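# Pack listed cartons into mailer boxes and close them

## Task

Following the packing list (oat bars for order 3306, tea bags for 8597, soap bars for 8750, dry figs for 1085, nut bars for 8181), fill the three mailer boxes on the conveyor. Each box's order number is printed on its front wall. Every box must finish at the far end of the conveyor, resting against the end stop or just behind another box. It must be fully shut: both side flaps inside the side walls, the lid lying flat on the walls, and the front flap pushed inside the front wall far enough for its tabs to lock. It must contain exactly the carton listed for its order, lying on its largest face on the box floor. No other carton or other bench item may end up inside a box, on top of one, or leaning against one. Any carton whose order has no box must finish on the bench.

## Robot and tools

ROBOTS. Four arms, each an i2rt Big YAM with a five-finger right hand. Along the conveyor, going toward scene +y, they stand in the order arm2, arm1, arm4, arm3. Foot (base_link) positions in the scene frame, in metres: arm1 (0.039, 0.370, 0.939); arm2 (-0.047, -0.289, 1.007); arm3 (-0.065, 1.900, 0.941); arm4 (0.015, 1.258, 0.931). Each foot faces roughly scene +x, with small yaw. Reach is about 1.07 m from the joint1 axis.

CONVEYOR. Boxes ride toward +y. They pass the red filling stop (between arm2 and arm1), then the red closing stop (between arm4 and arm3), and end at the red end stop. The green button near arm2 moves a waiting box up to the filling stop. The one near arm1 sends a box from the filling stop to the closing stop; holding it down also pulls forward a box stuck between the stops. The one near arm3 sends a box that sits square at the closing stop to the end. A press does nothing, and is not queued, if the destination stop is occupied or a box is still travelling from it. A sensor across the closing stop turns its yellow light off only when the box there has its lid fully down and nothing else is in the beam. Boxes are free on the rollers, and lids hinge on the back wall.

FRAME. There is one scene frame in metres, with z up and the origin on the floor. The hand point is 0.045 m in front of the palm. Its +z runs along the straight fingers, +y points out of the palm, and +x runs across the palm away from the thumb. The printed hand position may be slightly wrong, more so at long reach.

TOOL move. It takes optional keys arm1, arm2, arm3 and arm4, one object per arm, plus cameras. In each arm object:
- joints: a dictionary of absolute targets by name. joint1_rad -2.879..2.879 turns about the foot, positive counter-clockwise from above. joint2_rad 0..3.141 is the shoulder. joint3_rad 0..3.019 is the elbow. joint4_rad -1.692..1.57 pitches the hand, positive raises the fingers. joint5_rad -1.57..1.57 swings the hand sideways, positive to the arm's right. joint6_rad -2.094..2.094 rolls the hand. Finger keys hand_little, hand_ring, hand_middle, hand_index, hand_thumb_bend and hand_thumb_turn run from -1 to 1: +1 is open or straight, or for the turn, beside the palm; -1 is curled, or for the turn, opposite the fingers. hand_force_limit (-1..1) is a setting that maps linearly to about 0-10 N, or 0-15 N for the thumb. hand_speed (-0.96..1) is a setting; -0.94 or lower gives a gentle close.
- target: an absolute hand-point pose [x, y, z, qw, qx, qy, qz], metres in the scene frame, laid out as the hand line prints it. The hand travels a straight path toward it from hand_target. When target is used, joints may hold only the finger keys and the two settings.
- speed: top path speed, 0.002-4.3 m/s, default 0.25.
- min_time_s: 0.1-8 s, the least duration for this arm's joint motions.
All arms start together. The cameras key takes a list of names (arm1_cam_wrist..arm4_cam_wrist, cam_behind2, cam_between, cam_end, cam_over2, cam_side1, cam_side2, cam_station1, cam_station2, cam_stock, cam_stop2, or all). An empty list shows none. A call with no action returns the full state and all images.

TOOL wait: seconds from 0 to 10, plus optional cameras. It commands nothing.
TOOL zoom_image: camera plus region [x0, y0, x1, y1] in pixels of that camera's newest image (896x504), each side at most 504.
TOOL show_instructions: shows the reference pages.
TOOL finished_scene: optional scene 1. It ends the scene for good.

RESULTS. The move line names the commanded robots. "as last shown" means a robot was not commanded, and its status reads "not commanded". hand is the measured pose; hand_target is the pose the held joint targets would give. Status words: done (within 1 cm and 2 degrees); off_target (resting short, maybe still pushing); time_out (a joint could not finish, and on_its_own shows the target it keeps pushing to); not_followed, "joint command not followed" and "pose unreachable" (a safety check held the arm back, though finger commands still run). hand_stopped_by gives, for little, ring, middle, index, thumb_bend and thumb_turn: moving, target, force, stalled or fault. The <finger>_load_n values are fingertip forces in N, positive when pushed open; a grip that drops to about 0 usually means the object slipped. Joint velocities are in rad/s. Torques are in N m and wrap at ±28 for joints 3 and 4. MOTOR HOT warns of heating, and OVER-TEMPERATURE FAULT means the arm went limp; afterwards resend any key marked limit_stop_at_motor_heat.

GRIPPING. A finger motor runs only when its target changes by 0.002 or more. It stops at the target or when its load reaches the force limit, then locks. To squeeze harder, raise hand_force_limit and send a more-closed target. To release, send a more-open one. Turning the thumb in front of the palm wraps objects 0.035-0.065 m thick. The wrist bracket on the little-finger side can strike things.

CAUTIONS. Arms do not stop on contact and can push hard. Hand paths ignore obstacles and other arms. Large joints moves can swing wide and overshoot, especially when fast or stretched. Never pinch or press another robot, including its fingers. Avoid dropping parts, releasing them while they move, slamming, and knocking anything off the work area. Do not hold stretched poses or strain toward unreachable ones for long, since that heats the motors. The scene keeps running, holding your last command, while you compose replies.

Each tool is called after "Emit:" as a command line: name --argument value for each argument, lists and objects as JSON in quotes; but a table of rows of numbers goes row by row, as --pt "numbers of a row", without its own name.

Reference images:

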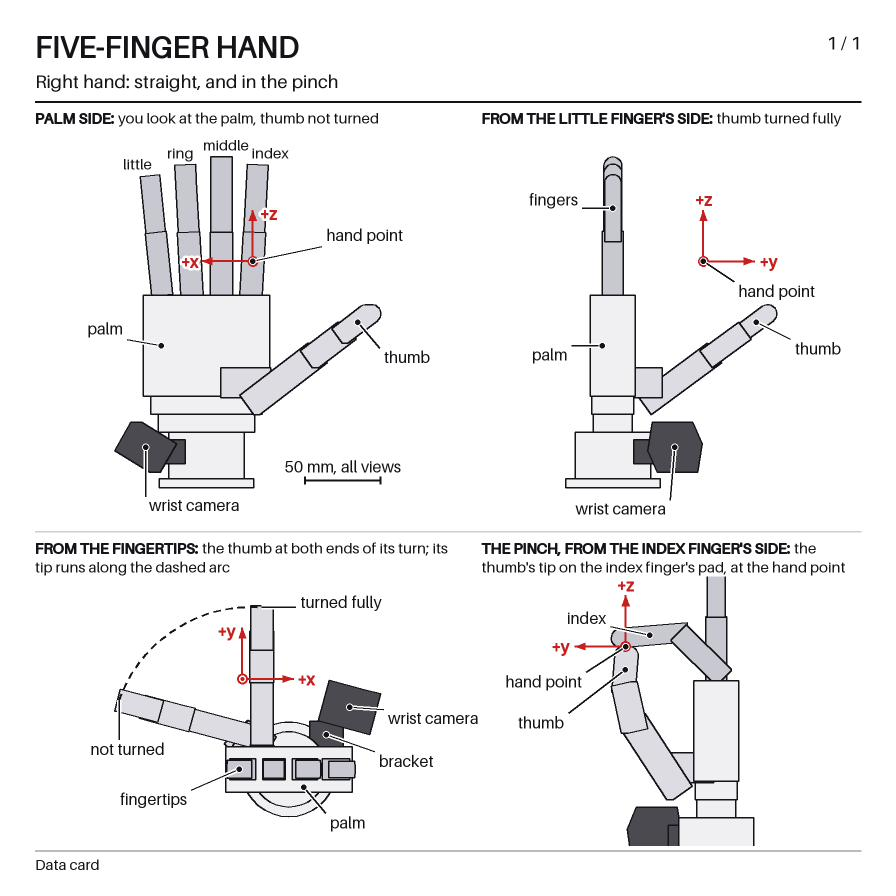

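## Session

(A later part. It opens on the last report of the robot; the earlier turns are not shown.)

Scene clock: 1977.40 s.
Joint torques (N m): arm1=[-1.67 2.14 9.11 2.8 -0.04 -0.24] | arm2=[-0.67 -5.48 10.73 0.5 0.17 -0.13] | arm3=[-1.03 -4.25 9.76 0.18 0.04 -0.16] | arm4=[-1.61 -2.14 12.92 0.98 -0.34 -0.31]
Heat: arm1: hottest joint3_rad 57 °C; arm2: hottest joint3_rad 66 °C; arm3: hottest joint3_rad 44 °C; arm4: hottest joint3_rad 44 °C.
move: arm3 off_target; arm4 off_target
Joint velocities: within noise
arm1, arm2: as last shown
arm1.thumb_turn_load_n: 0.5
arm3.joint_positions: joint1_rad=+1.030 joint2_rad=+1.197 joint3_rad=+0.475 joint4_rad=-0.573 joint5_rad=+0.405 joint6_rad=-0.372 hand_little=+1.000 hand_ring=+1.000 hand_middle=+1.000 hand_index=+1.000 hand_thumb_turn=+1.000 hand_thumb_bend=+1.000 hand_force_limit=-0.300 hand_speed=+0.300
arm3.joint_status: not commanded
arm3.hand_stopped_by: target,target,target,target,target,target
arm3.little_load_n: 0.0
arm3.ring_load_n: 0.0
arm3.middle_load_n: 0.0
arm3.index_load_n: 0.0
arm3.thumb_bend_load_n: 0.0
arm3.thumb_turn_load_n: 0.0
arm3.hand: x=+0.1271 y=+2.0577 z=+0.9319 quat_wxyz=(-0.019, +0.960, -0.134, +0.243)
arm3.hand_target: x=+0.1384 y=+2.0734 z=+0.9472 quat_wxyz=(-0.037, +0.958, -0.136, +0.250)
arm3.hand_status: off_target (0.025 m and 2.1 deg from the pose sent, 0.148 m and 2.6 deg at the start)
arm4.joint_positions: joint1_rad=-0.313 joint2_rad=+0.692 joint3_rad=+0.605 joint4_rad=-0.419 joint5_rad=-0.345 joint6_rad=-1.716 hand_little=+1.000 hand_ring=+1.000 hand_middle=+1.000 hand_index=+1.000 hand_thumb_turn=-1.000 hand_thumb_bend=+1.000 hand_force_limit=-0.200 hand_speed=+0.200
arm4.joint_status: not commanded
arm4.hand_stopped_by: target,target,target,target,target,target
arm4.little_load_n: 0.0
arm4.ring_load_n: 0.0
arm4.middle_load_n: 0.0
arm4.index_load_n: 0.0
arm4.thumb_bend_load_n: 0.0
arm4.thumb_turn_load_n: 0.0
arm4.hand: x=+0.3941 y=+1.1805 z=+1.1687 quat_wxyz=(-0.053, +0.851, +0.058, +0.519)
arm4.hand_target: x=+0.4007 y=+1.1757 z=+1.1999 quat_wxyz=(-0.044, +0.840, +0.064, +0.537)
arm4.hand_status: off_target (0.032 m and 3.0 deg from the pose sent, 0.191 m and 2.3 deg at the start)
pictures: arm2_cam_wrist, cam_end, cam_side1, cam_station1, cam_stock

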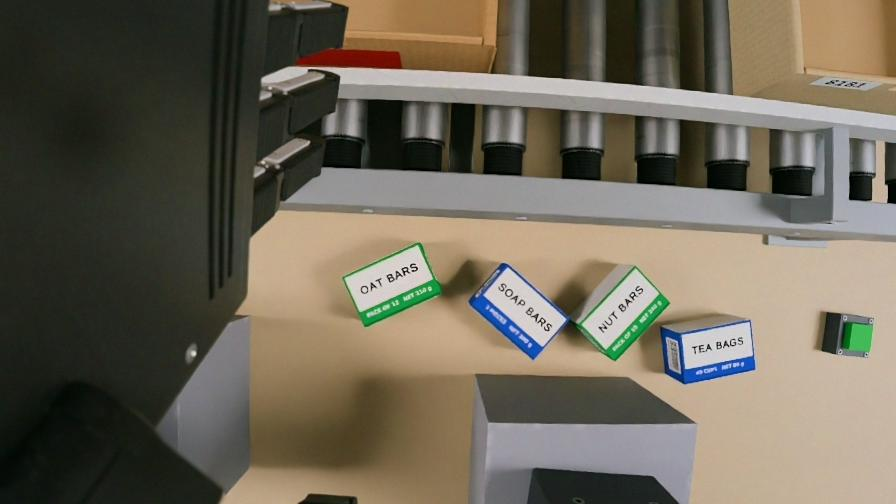

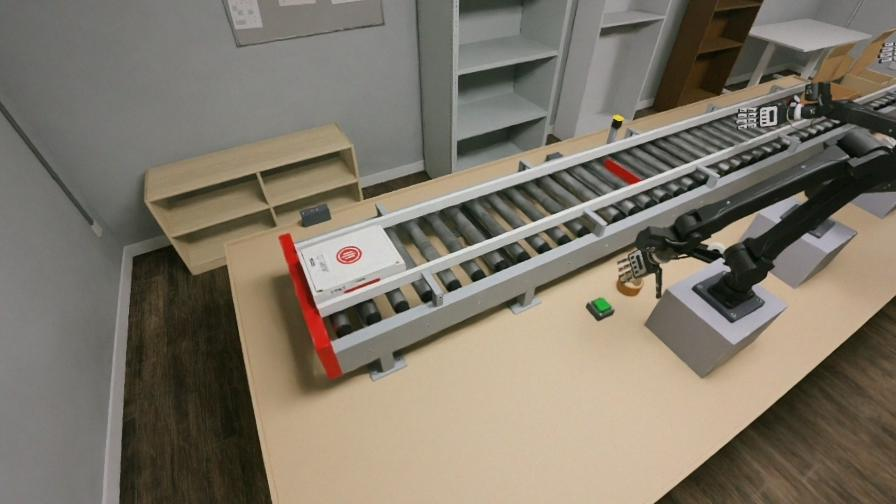

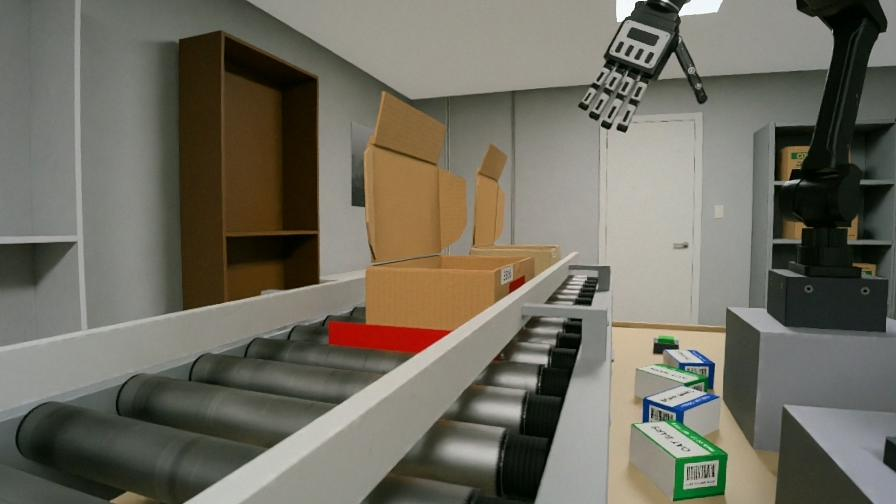

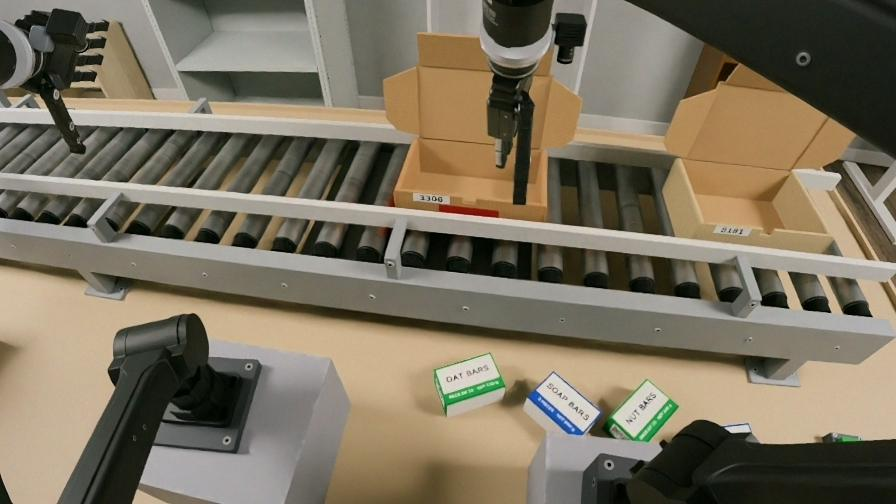

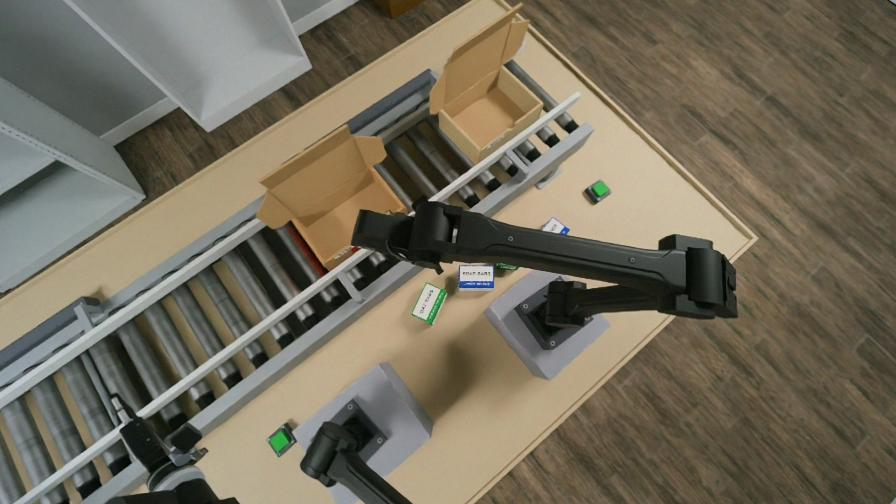

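Emit:
zoom_image --camera "arm2_cam_wrist" --region '[200, 0, 500, 340]'

Scaled by 1.482 from the camera's image (finer frame: 1280x720).

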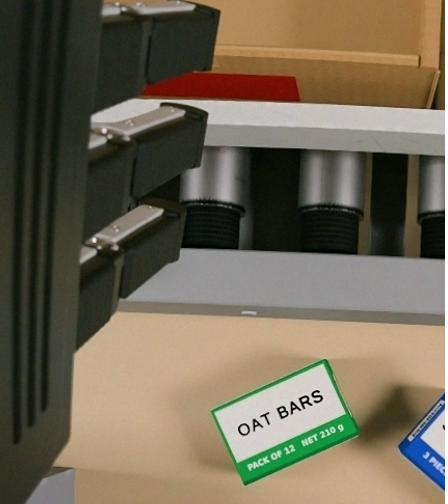

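Emit:
move --arm2 '{"target": [0.195, -0.02, 0.93, 0.2852, -0.7836, 0.5186, -0.1888], "speed": 0.3, "joints": {"hand_little": 0.6, "hand_ring": 0.6, "hand_middle": 0.6, "hand_index": 0.6, "hand_thumb_turn": -1, "hand_speed": 0.0, "hand_force_limit": -0.3}}' --arm3 '{"joints": {"joint1_rad": -0.198, "joint2_rad": 0.576, "joint3_rad": 1.433, "joint4_rad": -1.366, "joint5_rad": 0, "joint6_rad": -1.205}, "min_time_s": 3}' --arm4 '{"joints": {"joint1_rad": 0.044, "joint2_rad": 0.574, "joint3_rad": 1.427, "joint4_rad": -1.379, "joint5_rad": -0.086, "joint6_rad": -1.063}, "min_time_s": 3}' --cameras '["arm2_cam_wrist", "cam_station1", "cam_stock", "cam_side1"]'

Scene clock: 2106.43 s.
Joint torques (N m): arm1=[-1.73 2.14 9.11 2.78 -0.04 -0.24] | arm2=[-0.44 -4.89 3.43 2.63 0.35 0.23] | arm3=[-1.38 4.42 9.92 1.06 -0.18 -0.19] | arm4=[-0.03 1.96 9.98 0.99 0.03 0.04]
Heat: arm1: hottest joint3_rad 56 °C; arm2: hottest joint3_rad 66 °C; arm3: hottest joint3_rad 50 °C; arm4: hottest joint3_rad 51 °C.
move: arm2 done; arm3 done; arm4 done
Joint velocities: within noise
arm1: as last shown
arm1.thumb_turn_load_n: 0.0
arm2.joint_positions: joint1_rad=+0.931 joint2_rad=+1.476 joint3_rad=+0.388 joint4_rad=+0.163 joint5_rad=+0.288 joint6_rad=+0.329 hand_little=+0.600 hand_ring=+0.600 hand_middle=+0.600 hand_index=+0.600 hand_thumb_turn=-1.000 hand_thumb_bend=+1.000 hand_force_limit=-0.300 hand_speed=+0.000
arm2.joint_status: all done
arm2.hand_stopped_by: target,target,target,target,target,target
arm2.little_load_n: 0.0
arm2.ring_load_n: 0.0
arm2.middle_load_n: 0.0
arm2.index_load_n: 0.5
arm2.thumb_bend_load_n: 0.0
arm2.thumb_turn_load_n: 0.0
arm2.hand: x=+0.1957 y=-0.0252 z=+0.9354 quat_wxyz=(-0.281, +0.790, -0.509, +0.193)
arm2.hand_target: x=+0.1922 y=-0.0247 z=+0.9308 quat_wxyz=(-0.283, +0.788, -0.512, +0.191)
arm2.hand_status: done (0.007 m and 1.5 deg from the pose sent, 0.375 m and 56.5 deg at the start)
arm3.joint_positions: joint1_rad=-0.188 joint2_rad=+0.559 joint3_rad=+1.396 joint4_rad=-1.349 joint5_rad=+0.003 joint6_rad=-1.193 hand_little=+1.000 hand_ring=+1.000 hand_middle=+1.000 hand_index=+1.000 hand_thumb_turn=+1.000 hand_thumb_bend=+1.000 hand_force_limit=-0.300 hand_speed=+0.300
arm3.joint_status: all done
arm3.hand_stopped_by: target,target,target,target,target,target
arm3.little_load_n: 0.0
arm3.ring_load_n: 0.0
arm3.middle_load_n: 0.0
arm3.index_load_n: 0.0
arm3.thumb_bend_load_n: 0.0
arm3.thumb_turn_load_n: -0.5
arm3.hand: x=+0.1157 y=+1.8155 z=+1.4408 quat_wxyz=(-0.027, +0.820, -0.261, +0.509)
arm3.hand_target: x=+0.1096 y=+1.8151 z=+1.4537 quat_wxyz=(-0.023, +0.817, -0.257, +0.515)
arm3.hand_status: not commanded
arm4.joint_positions: joint1_rad=+0.021 joint2_rad=+0.563 joint3_rad=+1.387 joint4_rad=-1.365 joint5_rad=-0.098 joint6_rad=-1.087 hand_little=+1.000 hand_ring=+1.000 hand_middle=+1.000 hand_index=+1.000 hand_thumb_turn=-1.000 hand_thumb_bend=+1.000 hand_force_limit=-0.200 hand_speed=+0.200
arm4.joint_status: all done
arm4.hand_stopped_by: target,target,target,target,target,target
arm4.little_load_n: 0.0
arm4.ring_load_n: 0.0
arm4.middle_load_n: 0.0
arm4.index_load_n: 0.0
arm4.thumb_bend_load_n: -0.5
arm4.thumb_turn_load_n: 0.0
arm4.hand: x=+0.2170 y=+1.2637 z=+1.4143 quat_wxyz=(-0.184, +0.859, -0.133, +0.458)
arm4.hand_target: x=+0.2095 y=+1.2656 z=+1.4297 quat_wxyz=(-0.192, +0.853, -0.132, +0.467)
arm4.hand_status: not commanded
pictures: arm2_cam_wrist, cam_side1, cam_station1, cam_stock

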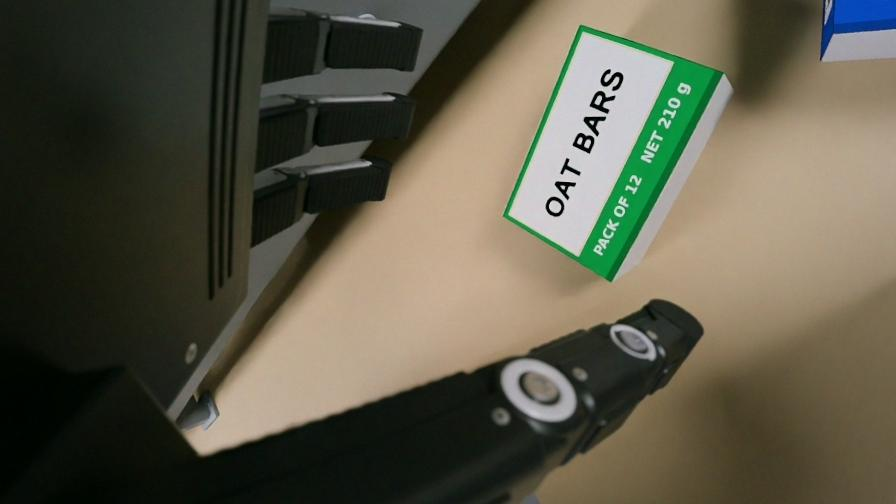

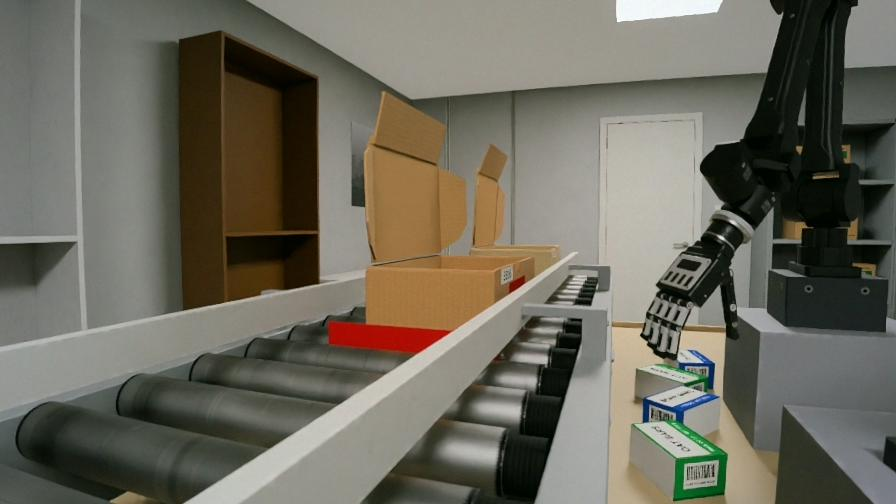

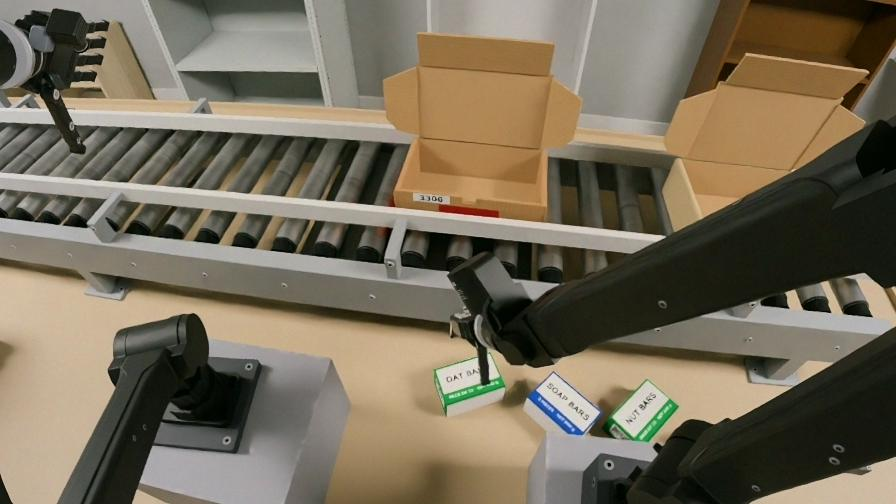

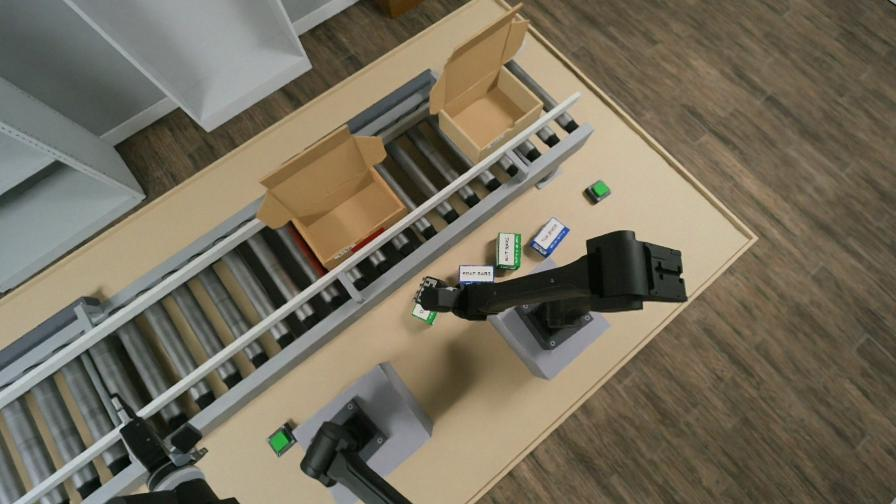

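Emit:
move --arm2 '{"target": [0.204, -0.018, 0.84, 0.2852, -0.7836, 0.5186, -0.1888], "speed": 0.2}' --cameras '["arm2_cam_wrist", "cam_side1", "cam_station1"]'

Scene clock: 2126.07 s.
Joint torques (N m): arm1=[-1.73 2.14 9.13 2.8 -0.04 -0.24] | arm2=[-1.55 -6.95 2.15 2.62 0.1 0.19] | arm3=[-1.38 4.07 9.78 1.06 -0.18 -0.22] | arm4=[0.09 2.32 9.78 0.99 0.03 -0.01]
Heat: arm1: hottest joint3_rad 56 °C; arm2: hottest joint3_rad 61 °C; arm3: hottest joint3_rad 51 °C; arm4: hottest joint3_rad 51 °C.
move: arm2 done
Joint velocities: within noise
arm1, arm3, arm4: as last shown
arm1.middle_load_n: -0.5
arm1.index_load_n: -0.5
arm2.joint_positions: joint1_rad=+0.931 joint2_rad=+1.909 joint3_rad=+0.400 joint4_rad=+0.571 joint5_rad=+0.282 joint6_rad=+0.333 hand_little=+0.600 hand_ring=+0.600 hand_middle=+0.600 hand_index=+0.600 hand_thumb_turn=-1.000 hand_thumb_bend=+1.000 hand_force_limit=-0.300 hand_speed=+0.000
arm2.joint_status: not commanded
arm2.hand_stopped_by: target,target,target,target,target,target
arm2.little_load_n: 0.0
arm2.ring_load_n: 0.0
arm2.middle_load_n: 0.0
arm2.index_load_n: 0.0
arm2.thumb_bend_load_n: 0.0
arm2.thumb_turn_load_n: 0.0
arm2.hand: x=+0.1954 y=-0.0230 z=+0.8423 quat_wxyz=(-0.277, +0.792, -0.511, +0.189)
arm2.hand_target: x=+0.2019 y=-0.0173 z=+0.8413 quat_wxyz=(-0.286, +0.785, -0.517, +0.188)
arm2.hand_status: done (0.010 m and 1.6 deg from the pose sent, 0.096 m and 1.5 deg at the start)
arm3.thumb_turn_load_n: 0.0
arm3.hand_target: x=+0.1096 y=+1.8152 z=+1.4537 quat_wxyz=(-0.023, +0.817, -0.257, +0.515)
arm4.thumb_bend_load_n: 0.0
arm4.thumb_turn_load_n: 0.5

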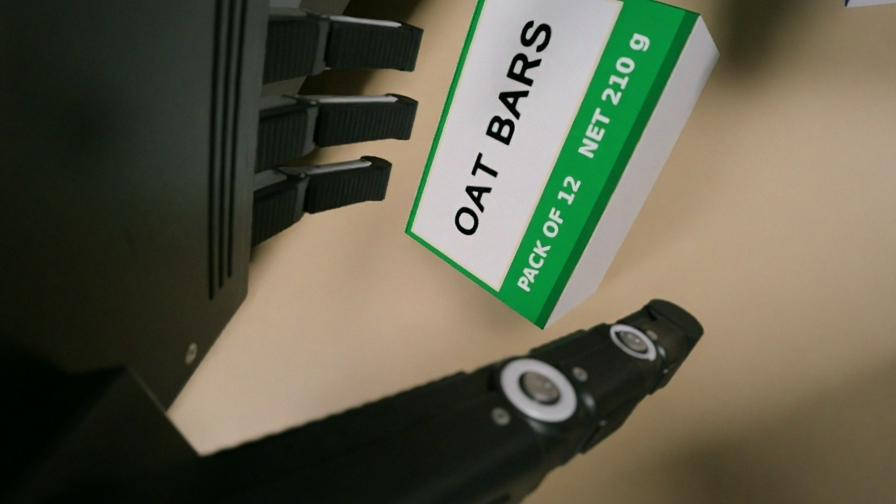

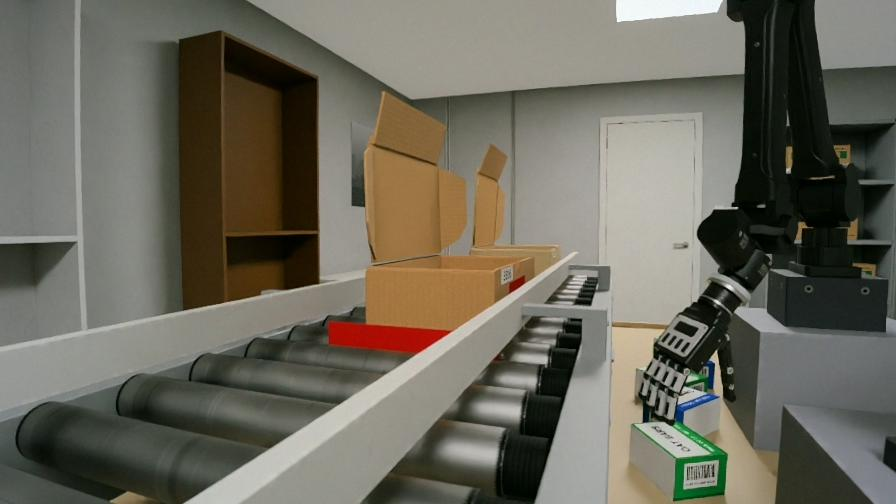

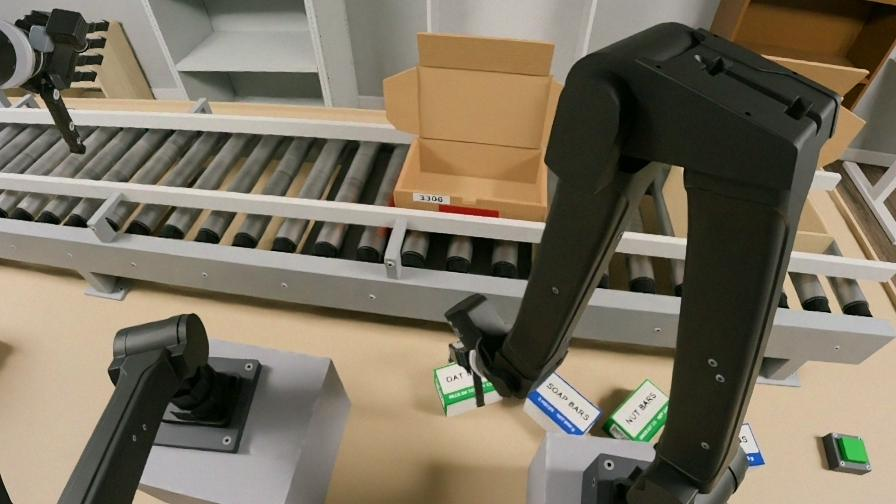

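Emit:
move --arm2 '{"target": [0.218, -0.013, 0.80, 0.2852, -0.7836, 0.5186, -0.1888], "speed": 0.15, "joints": {"hand_little": 0.7, "hand_ring": 0.7, "hand_middle": 0.7, "hand_index": 0.7}}' --cameras '["arm2_cam_wrist", "cam_side1"]'

Emit:
zoom_image --camera "cam_side1" --region '[560, 280, 780, 504]'

Scene clock: 2144.73 s.
Joint torques (N m): arm1=[-1.73 2.14 9.11 2.8 -0.04 -0.24] | arm2=[-1.61 -8.12 1.25 2.65 0.08 -0.04] | arm3=[-1.38 4.13 9.8 1.07 -0.18 -0.22] | arm4=[0.09 2.32 9.78 0.99 0.03 -0.01]
Heat: arm1: hottest joint3_rad 56 °C; arm2: hottest joint3_rad 57 °C; arm3: hottest joint3_rad 51 °C; arm4: hottest joint3_rad 51 °C.
move: arm2 done
Joint velocities: within noise
arm1, arm3, arm4: as last shown
arm1.middle_load_n: 0.0
arm1.index_load_n: 0.0
arm2.joint_positions: joint1_rad=+0.912 joint2_rad=+2.091 joint3_rad=+0.472 joint4_rad=+0.691 joint5_rad=+0.268 joint6_rad=+0.333 hand_little=+0.700 hand_ring=+0.700 hand_middle=+0.700 hand_index=+0.700 hand_thumb_turn=-1.000 hand_thumb_bend=+1.000 hand_force_limit=-0.300 hand_speed=+0.000
arm2.joint_status: all done
arm2.hand_stopped_by: target,target,target,target,target,target
arm2.little_load_n: 0.0
arm2.ring_load_n: 0.0
arm2.middle_load_n: 0.0
arm2.index_load_n: 0.0
arm2.thumb_bend_load_n: 0.0
arm2.thumb_turn_load_n: 0.0
arm2.hand: x=+0.2100 y=-0.0124 z=+0.8030 quat_wxyz=(-0.281, +0.787, -0.516, +0.186)
arm2.hand_target: x=+0.2155 y=-0.0102 z=+0.8005 quat_wxyz=(-0.287, +0.786, -0.515, +0.187)
arm2.hand_status: done (0.009 m and 0.8 deg from the pose sent, 0.049 m and 1.6 deg at the start)
arm4.thumb_turn_load_n: 0.0

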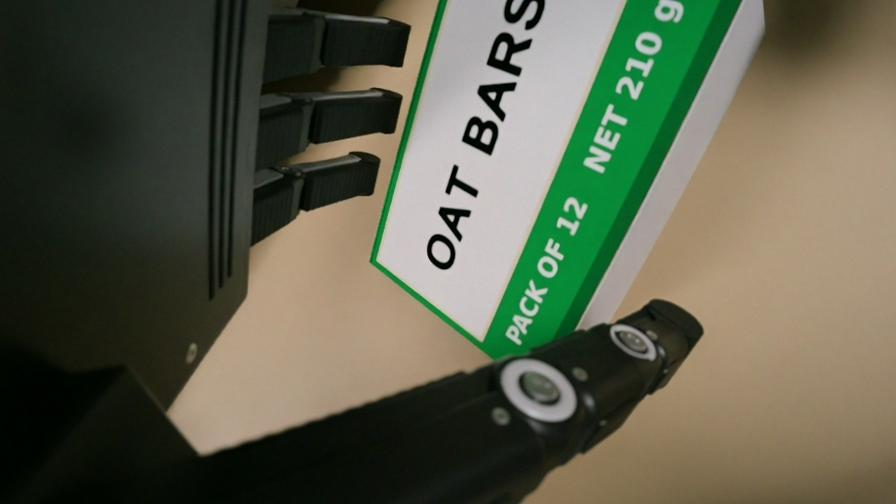

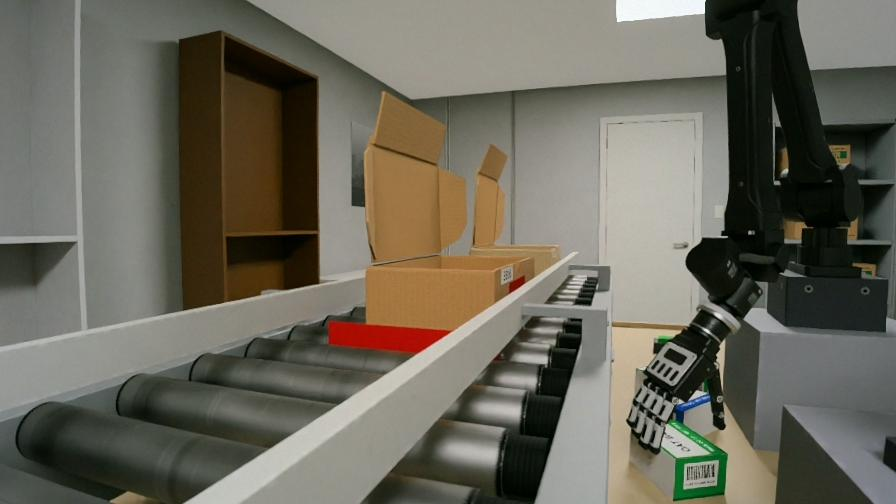

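Scaled by 2.250 from the camera's image (finer frame: 1280x720).

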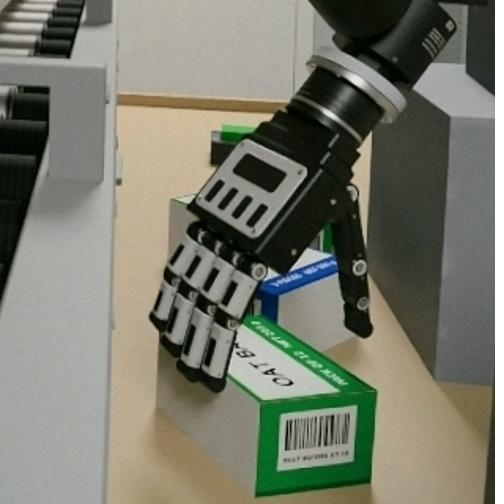

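Emit:
move --arm2 '{"target": [0.218, -0.014, 0.775, 0.2852, -0.7836, 0.5186, -0.1888], "speed": 0.1}' --cameras '["arm2_cam_wrist", "cam_side1"]'

Emit:
zoom_image --camera "cam_side1" --region '[560, 280, 780, 504]'

Scene clock: 2150.07 s.
Joint torques (N m): arm1=[-1.73 2.14 9.13 2.8 -0.04 -0.24] | arm2=[-1.67 -8.47 0.55 2.65 0.09 -0.07] | arm3=[-1.38 4.07 9.8 1.07 -0.18 -0.22] | arm4=[0.03 2.32 9.78 0.96 0.03 0]
Heat: arm1: hottest joint3_rad 56 °C; arm2: hottest joint3_rad 56 °C; arm3: hottest joint3_rad 51 °C; arm4: hottest joint3_rad 50 °C.
move: arm2 done
Joint velocities: within noise
arm1, arm3, arm4: as last shown
arm2.joint_positions: joint1_rad=+0.902 joint2_rad=+2.195 joint3_rad=+0.502 joint4_rad=+0.767 joint5_rad=+0.267 joint6_rad=+0.333 hand_little=+0.700 hand_ring=+0.700 hand_middle=+0.700 hand_index=+0.700 hand_thumb_turn=-1.000 hand_thumb_bend=+1.000 hand_force_limit=-0.300 hand_speed=+0.000
arm2.joint_status: not commanded
arm2.hand_stopped_by: target,target,target,target,target,target
arm2.little_load_n: 0.0
arm2.ring_load_n: 0.0
arm2.middle_load_n: 0.0
arm2.index_load_n: 0.0
arm2.thumb_bend_load_n: 0.0
arm2.thumb_turn_load_n: 0.0
arm2.hand: x=+0.2134 y=-0.0142 z=+0.7783 quat_wxyz=(-0.281, +0.785, -0.520, +0.187)
arm2.hand_target: x=+0.2176 y=-0.0139 z=+0.7753 quat_wxyz=(-0.285, +0.784, -0.519, +0.189)
arm2.hand_status: done (0.006 m and 0.6 deg from the pose sent, 0.029 m and 0.8 deg at the start)
arm4.ring_load_n: -0.5

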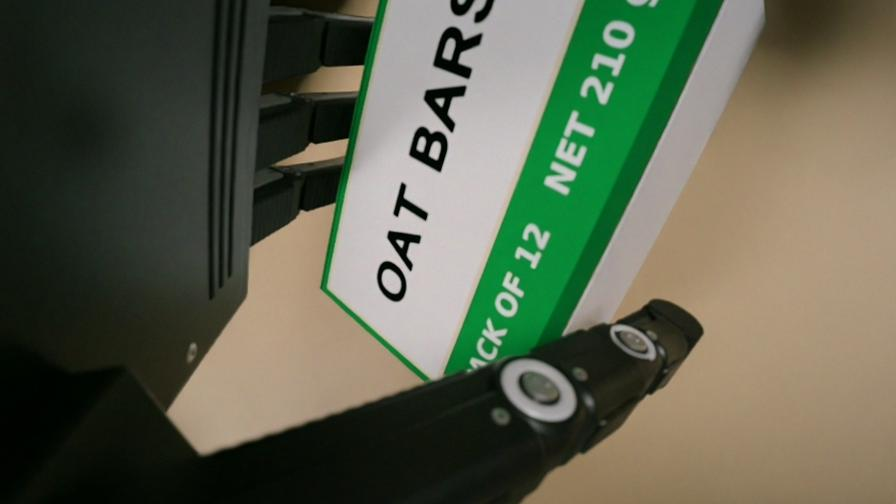

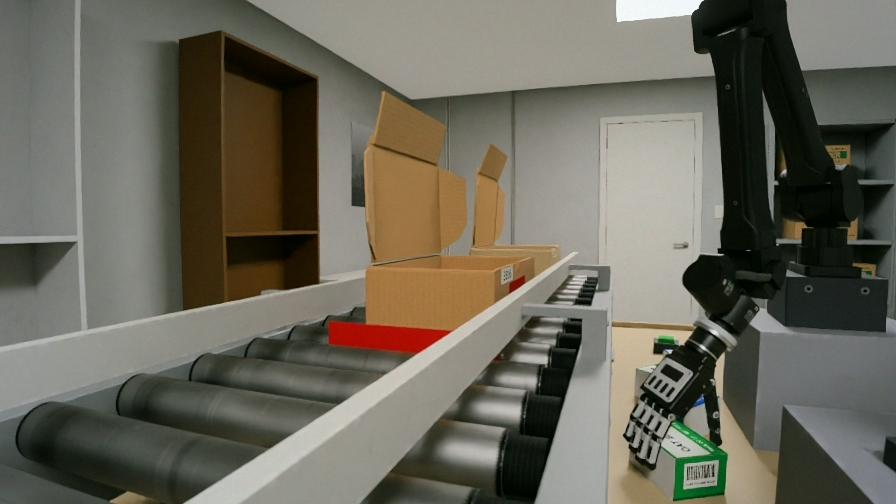

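Scaled by 2.250 from the camera's image (finer frame: 1280x720).

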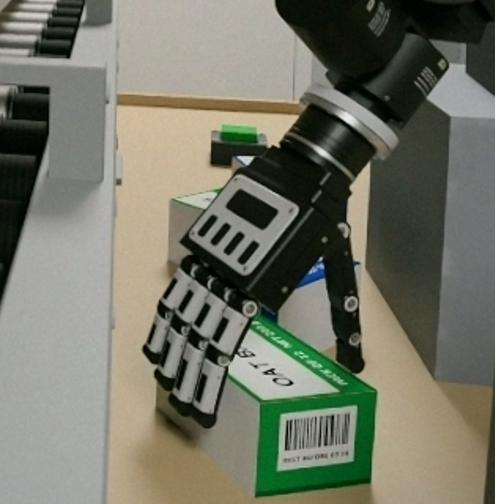

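Emit:
move --arm2 '{"target": [0.218, -0.014, 0.770, 0.2852, -0.7836, 0.5186, -0.1888], "speed": 0.1}'

Emit:
move --arm2 '{"joints": {"hand_little": 0.3, "hand_ring": 0.3, "hand_middle": 0.3, "hand_index": 0.3, "hand_thumb_bend": 0.2, "hand_speed": -0.9, "hand_force_limit": -0.5}}' --cameras '["arm2_cam_wrist", "cam_side1"]'

Emit:
zoom_image --camera "cam_side1" --region '[560, 280, 780, 504]'

Scene clock: 2159.00 s.
Joint torques (N m): arm1=[-1.67 2.14 9.11 2.8 -0.04 -0.24] | arm2=[-1.61 -8.53 0.5 2.65 0.09 -0.07] | arm3=[-1.38 4.13 9.8 1.05 -0.18 -0.23] | arm4=[0.03 2.32 9.78 0.99 0.03 -0.01]
Heat: arm1: hottest joint3_rad 56 °C; arm2: hottest joint3_rad 55 °C; arm3: hottest joint3_rad 51 °C; arm4: hottest joint3_rad 50 °C.
move: arm2 done
Joint velocities: within noise
arm1, arm3, arm4: as last shown
arm1.ring_load_n: -0.5
arm2.joint_positions: joint1_rad=+0.902 joint2_rad=+2.215 joint3_rad=+0.508 joint4_rad=+0.781 joint5_rad=+0.267 joint6_rad=+0.333 hand_little=+0.700 hand_ring=+0.700 hand_middle=+0.700 hand_index=+0.700 hand_thumb_turn=-1.000 hand_thumb_bend=+1.000 hand_force_limit=-0.300 hand_speed=+0.000
arm2.joint_status: not commanded
arm2.hand_stopped_by: target,target,target,target,target,target
arm2.little_load_n: 0.0
arm2.ring_load_n: 0.0
arm2.middle_load_n: 0.0
arm2.index_load_n: 0.0
arm2.thumb_bend_load_n: 0.0
arm2.thumb_turn_load_n: 0.0
arm2.hand: x=+0.2134 y=-0.0141 z=+0.7734 quat_wxyz=(-0.281, +0.785, -0.520, +0.187)
arm2.hand_target: x=+0.2175 y=-0.0143 z=+0.7699 quat_wxyz=(-0.284, +0.784, -0.519, +0.189)
arm2.hand_status: done (0.006 m and 0.6 deg from the pose sent, 0.009 m and 0.6 deg at the start)
arm4.ring_load_n: 0.0
pictures: none

Scene clock: 2162.43 s.
Joint torques (N m): arm1=[-1.73 2.14 9.11 2.8 -0.04 -0.24] | arm2=[-1.55 -8.64 0.55 2.66 0.09 -0.07] | arm3=[-1.38 4.13 9.8 1.07 -0.18 -0.22] | arm4=[0.03 2.32 9.78 0.99 0.03 -0.01]
Heat: arm1: hottest joint3_rad 56 °C; arm2: hottest joint3_rad 55 °C; arm3: hottest joint3_rad 51 °C; arm4: hottest joint3_rad 50 °C.
move: arm2 off_target
Joint velocities: within noise
arm1, arm3, arm4: as last shown
arm1.ring_load_n: 0.0
arm1.thumb_turn_load_n: 0.5
arm2.joint_positions: joint1_rad=+0.898 joint2_rad=+2.215 joint3_rad=+0.520 joint4_rad=+0.781 joint5_rad=+0.267 joint6_rad=+0.332 hand_little=+0.404 hand_ring=+0.422 hand_middle=+0.431 hand_index=+0.413 hand_thumb_turn=-1.000 hand_thumb_bend=+0.866 hand_force_limit=-0.500 hand_speed=-0.900
arm2.joint_status: hand_little off_target (ended at +0.404, target +0.300); hand_ring off_target (ended at +0.422, target +0.300); hand_middle off_target (ended at +0.431, target +0.300); hand_index off_target (ended at +0.413, target +0.300); hand_thumb_bend off_target (ended at +0.866, target +0.200); the others done
arm2.hand_stopped_by: force,force,force,force,force,target
arm2.little_load_n: 4.5
arm2.ring_load_n: 2.0
arm2.middle_load_n: 0.0
arm2.index_load_n: 4.5
arm2.thumb_bend_load_n: 6.5
arm2.thumb_turn_load_n: 3.5
arm2.hand: x=+0.2195 y=-0.0094 z=+0.7743 quat_wxyz=(-0.286, +0.782, -0.521, +0.188)
arm2.hand_target: x=+0.2232 y=-0.0090 z=+0.7710 quat_wxyz=(-0.290, +0.782, -0.518, +0.190)
arm2.hand_status: not commanded
arm4.middle_load_n: 0.5

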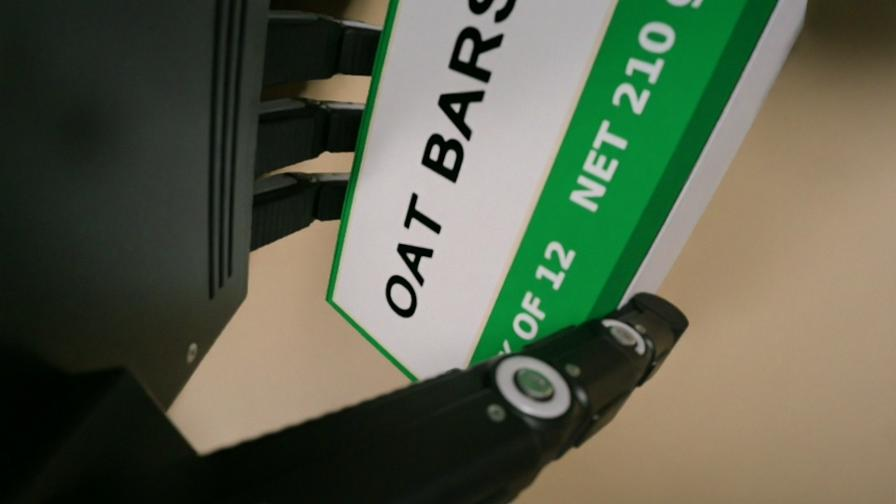

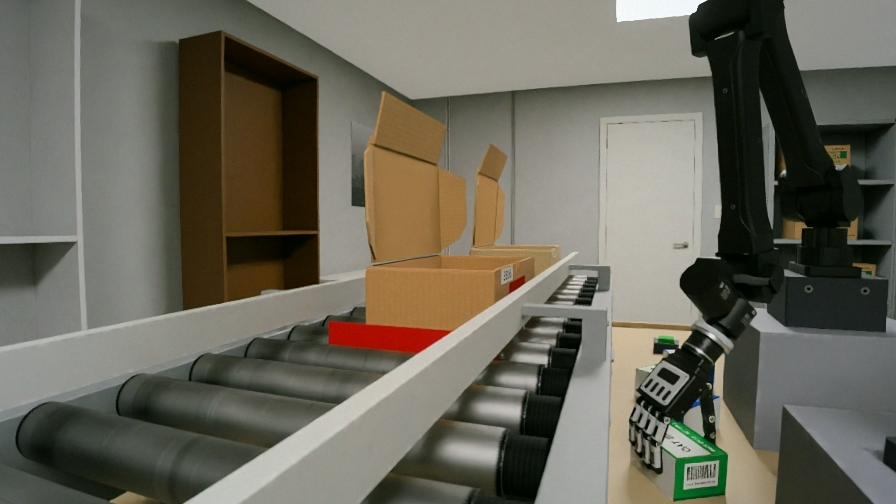

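Scaled by 2.250 from the camera's image (finer frame: 1280x720).

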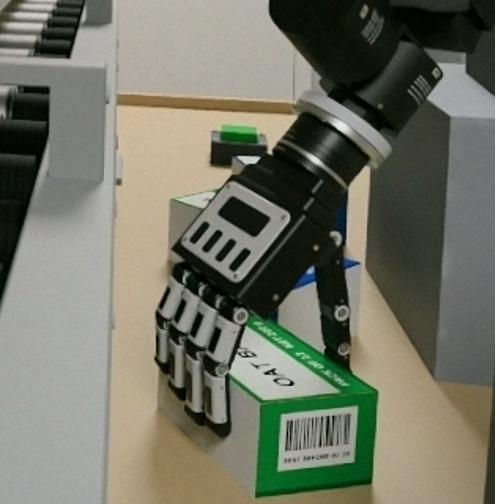

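Emit:
move --arm2 '{"joints": {"hand_ring": 0.25, "hand_middle": 0.25, "hand_speed": -0.94, "hand_force_limit": -0.3}}'

Emit:
move --arm2 '{"target": [0.21, -0.02, 0.86, 0.2852, -0.7836, 0.5186, -0.1888], "speed": 0.08}' --cameras '["arm2_cam_wrist", "cam_side1"]'

Scene clock: 2167.27 s.
Joint torques (N m): arm1=[-1.73 2.14 9.11 2.8 -0.04 -0.24] | arm2=[-1.49 -8.59 0.57 2.66 0.08 -0.07] | arm3=[-1.32 4.07 9.8 1.05 -0.18 -0.22] | arm4=[0.03 2.32 9.76 0.99 0.03 0]
Heat: arm1: hottest joint3_rad 56 °C; arm2: hottest joint3_rad 54 °C; arm3: hottest joint3_rad 51 °C; arm4: hottest joint3_rad 50 °C.
move: arm2 off_target
Joint velocities: within noise
arm1.joint_positions: joint1_rad=+0.316 joint2_rad=+0.406 joint3_rad=+1.007 joint4_rad=-1.028 joint5_rad=+0.002 joint6_rad=-0.982 hand_little=+1.000 hand_ring=+1.000 hand_middle=+1.000 hand_index=+1.000 hand_thumb_turn=+1.000 hand_thumb_bend=+1.000 hand_force_limit=+0.000 hand_speed=-0.800
arm1.joint_status: not commanded
arm1.hand_stopped_by: target,target,target,target,target,target
arm1.little_load_n: 0.0
arm1.ring_load_n: 0.0
arm1.middle_load_n: 0.0
arm1.index_load_n: 0.0
arm1.thumb_bend_load_n: 0.0
arm1.thumb_turn_load_n: 0.0
arm1.hand: x=+0.2613 y=+0.4380 z=+1.3357 quat_wxyz=(-0.263, +0.835, -0.065, +0.479)
arm1.hand_target: x=+0.2659 y=+0.4351 z=+1.3400 quat_wxyz=(-0.260, +0.828, -0.063, +0.493)
arm1.hand_status: not commanded
arm2.joint_positions: joint1_rad=+0.898 joint2_rad=+2.215 joint3_rad=+0.520 joint4_rad=+0.781 joint5_rad=+0.267 joint6_rad=+0.332 hand_little=+0.404 hand_ring=+0.412 hand_middle=+0.417 hand_index=+0.413 hand_thumb_turn=-1.000 hand_thumb_bend=+0.866 hand_force_limit=-0.300 hand_speed=-0.940
arm2.joint_status: hand_ring off_target (ended at +0.412, target +0.250); hand_middle off_target (ended at +0.417, target +0.250); the others done
arm2.hand_stopped_by: force,force,force,force,force,target
arm2.little_load_n: 2.0
arm2.ring_load_n: 4.0
arm2.middle_load_n: 4.0
arm2.index_load_n: 2.5
arm2.thumb_bend_load_n: 8.5
arm2.thumb_turn_load_n: 4.0
arm2.hand: x=+0.2195 y=-0.0094 z=+0.7743 quat_wxyz=(-0.286, +0.782, -0.521, +0.188)
arm2.hand_target: x=+0.2232 y=-0.0090 z=+0.7710 quat_wxyz=(-0.290, +0.782, -0.518, +0.190)
arm2.hand_status: not commanded
arm3, arm4: as last shown
arm4.middle_load_n: 0.0
pictures: none

Scene clock: 2169.17 s.
Joint torques (N m): arm1=[-1.73 2.14 9.11 2.8 -0.04 -0.24] | arm2=[-1.08 -9.58 1.37 1.06 0.23 0] | arm3=[-1.32 4.01 9.78 1.06 -0.18 -0.22] | arm4=[0.03 2.32 9.78 0.99 0.03 -0.01]
Heat: arm1: hottest joint3_rad 56 °C; arm2: hottest joint3_rad 54 °C; arm3: hottest joint3_rad 51 °C; arm4: hottest joint3_rad 50 °C.
move: arm2 done
Joint velocities: within noise
arm1, arm3, arm4: as last shown
arm2.joint_positions: joint1_rad=+0.898 joint2_rad=+1.861 joint3_rad=+0.405 joint4_rad=+0.524 joint5_rad=+0.267 joint6_rad=+0.332 hand_little=+0.404 hand_ring=+0.412 hand_middle=+0.417 hand_index=+0.413 hand_thumb_turn=-1.000 hand_thumb_bend=+0.866 hand_force_limit=-0.300 hand_speed=-0.940
arm2.joint_status: not commanded
arm2.hand_stopped_by: force,force,force,force,force,target
arm2.little_load_n: 2.0
arm2.ring_load_n: 3.5
arm2.middle_load_n: 3.5
arm2.index_load_n: 2.5
arm2.thumb_bend_load_n: 8.0
arm2.thumb_turn_load_n: 4.0
arm2.hand: x=+0.2049 y=-0.0254 z=+0.8531 quat_wxyz=(-0.278, +0.785, -0.521, +0.187)
arm2.hand_target: x=+0.2050 y=-0.0256 z=+0.8578 quat_wxyz=(-0.279, +0.786, -0.519, +0.188)
arm2.hand_status: done (0.010 m and 1.0 deg from the pose sent, 0.087 m and 0.3 deg at the start)
arm4.ring_load_n: 0.5

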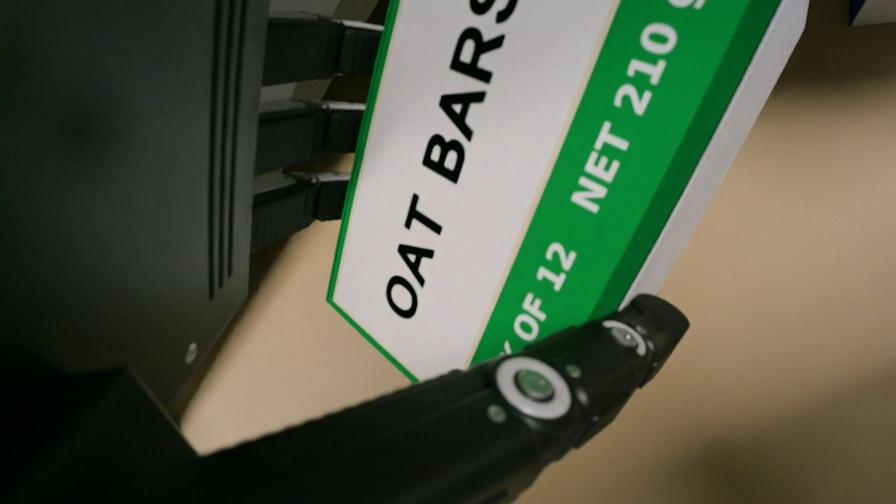

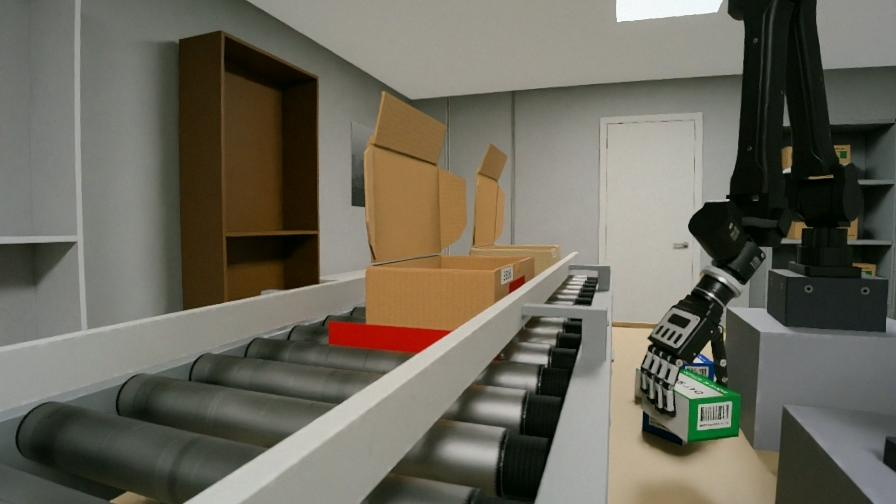

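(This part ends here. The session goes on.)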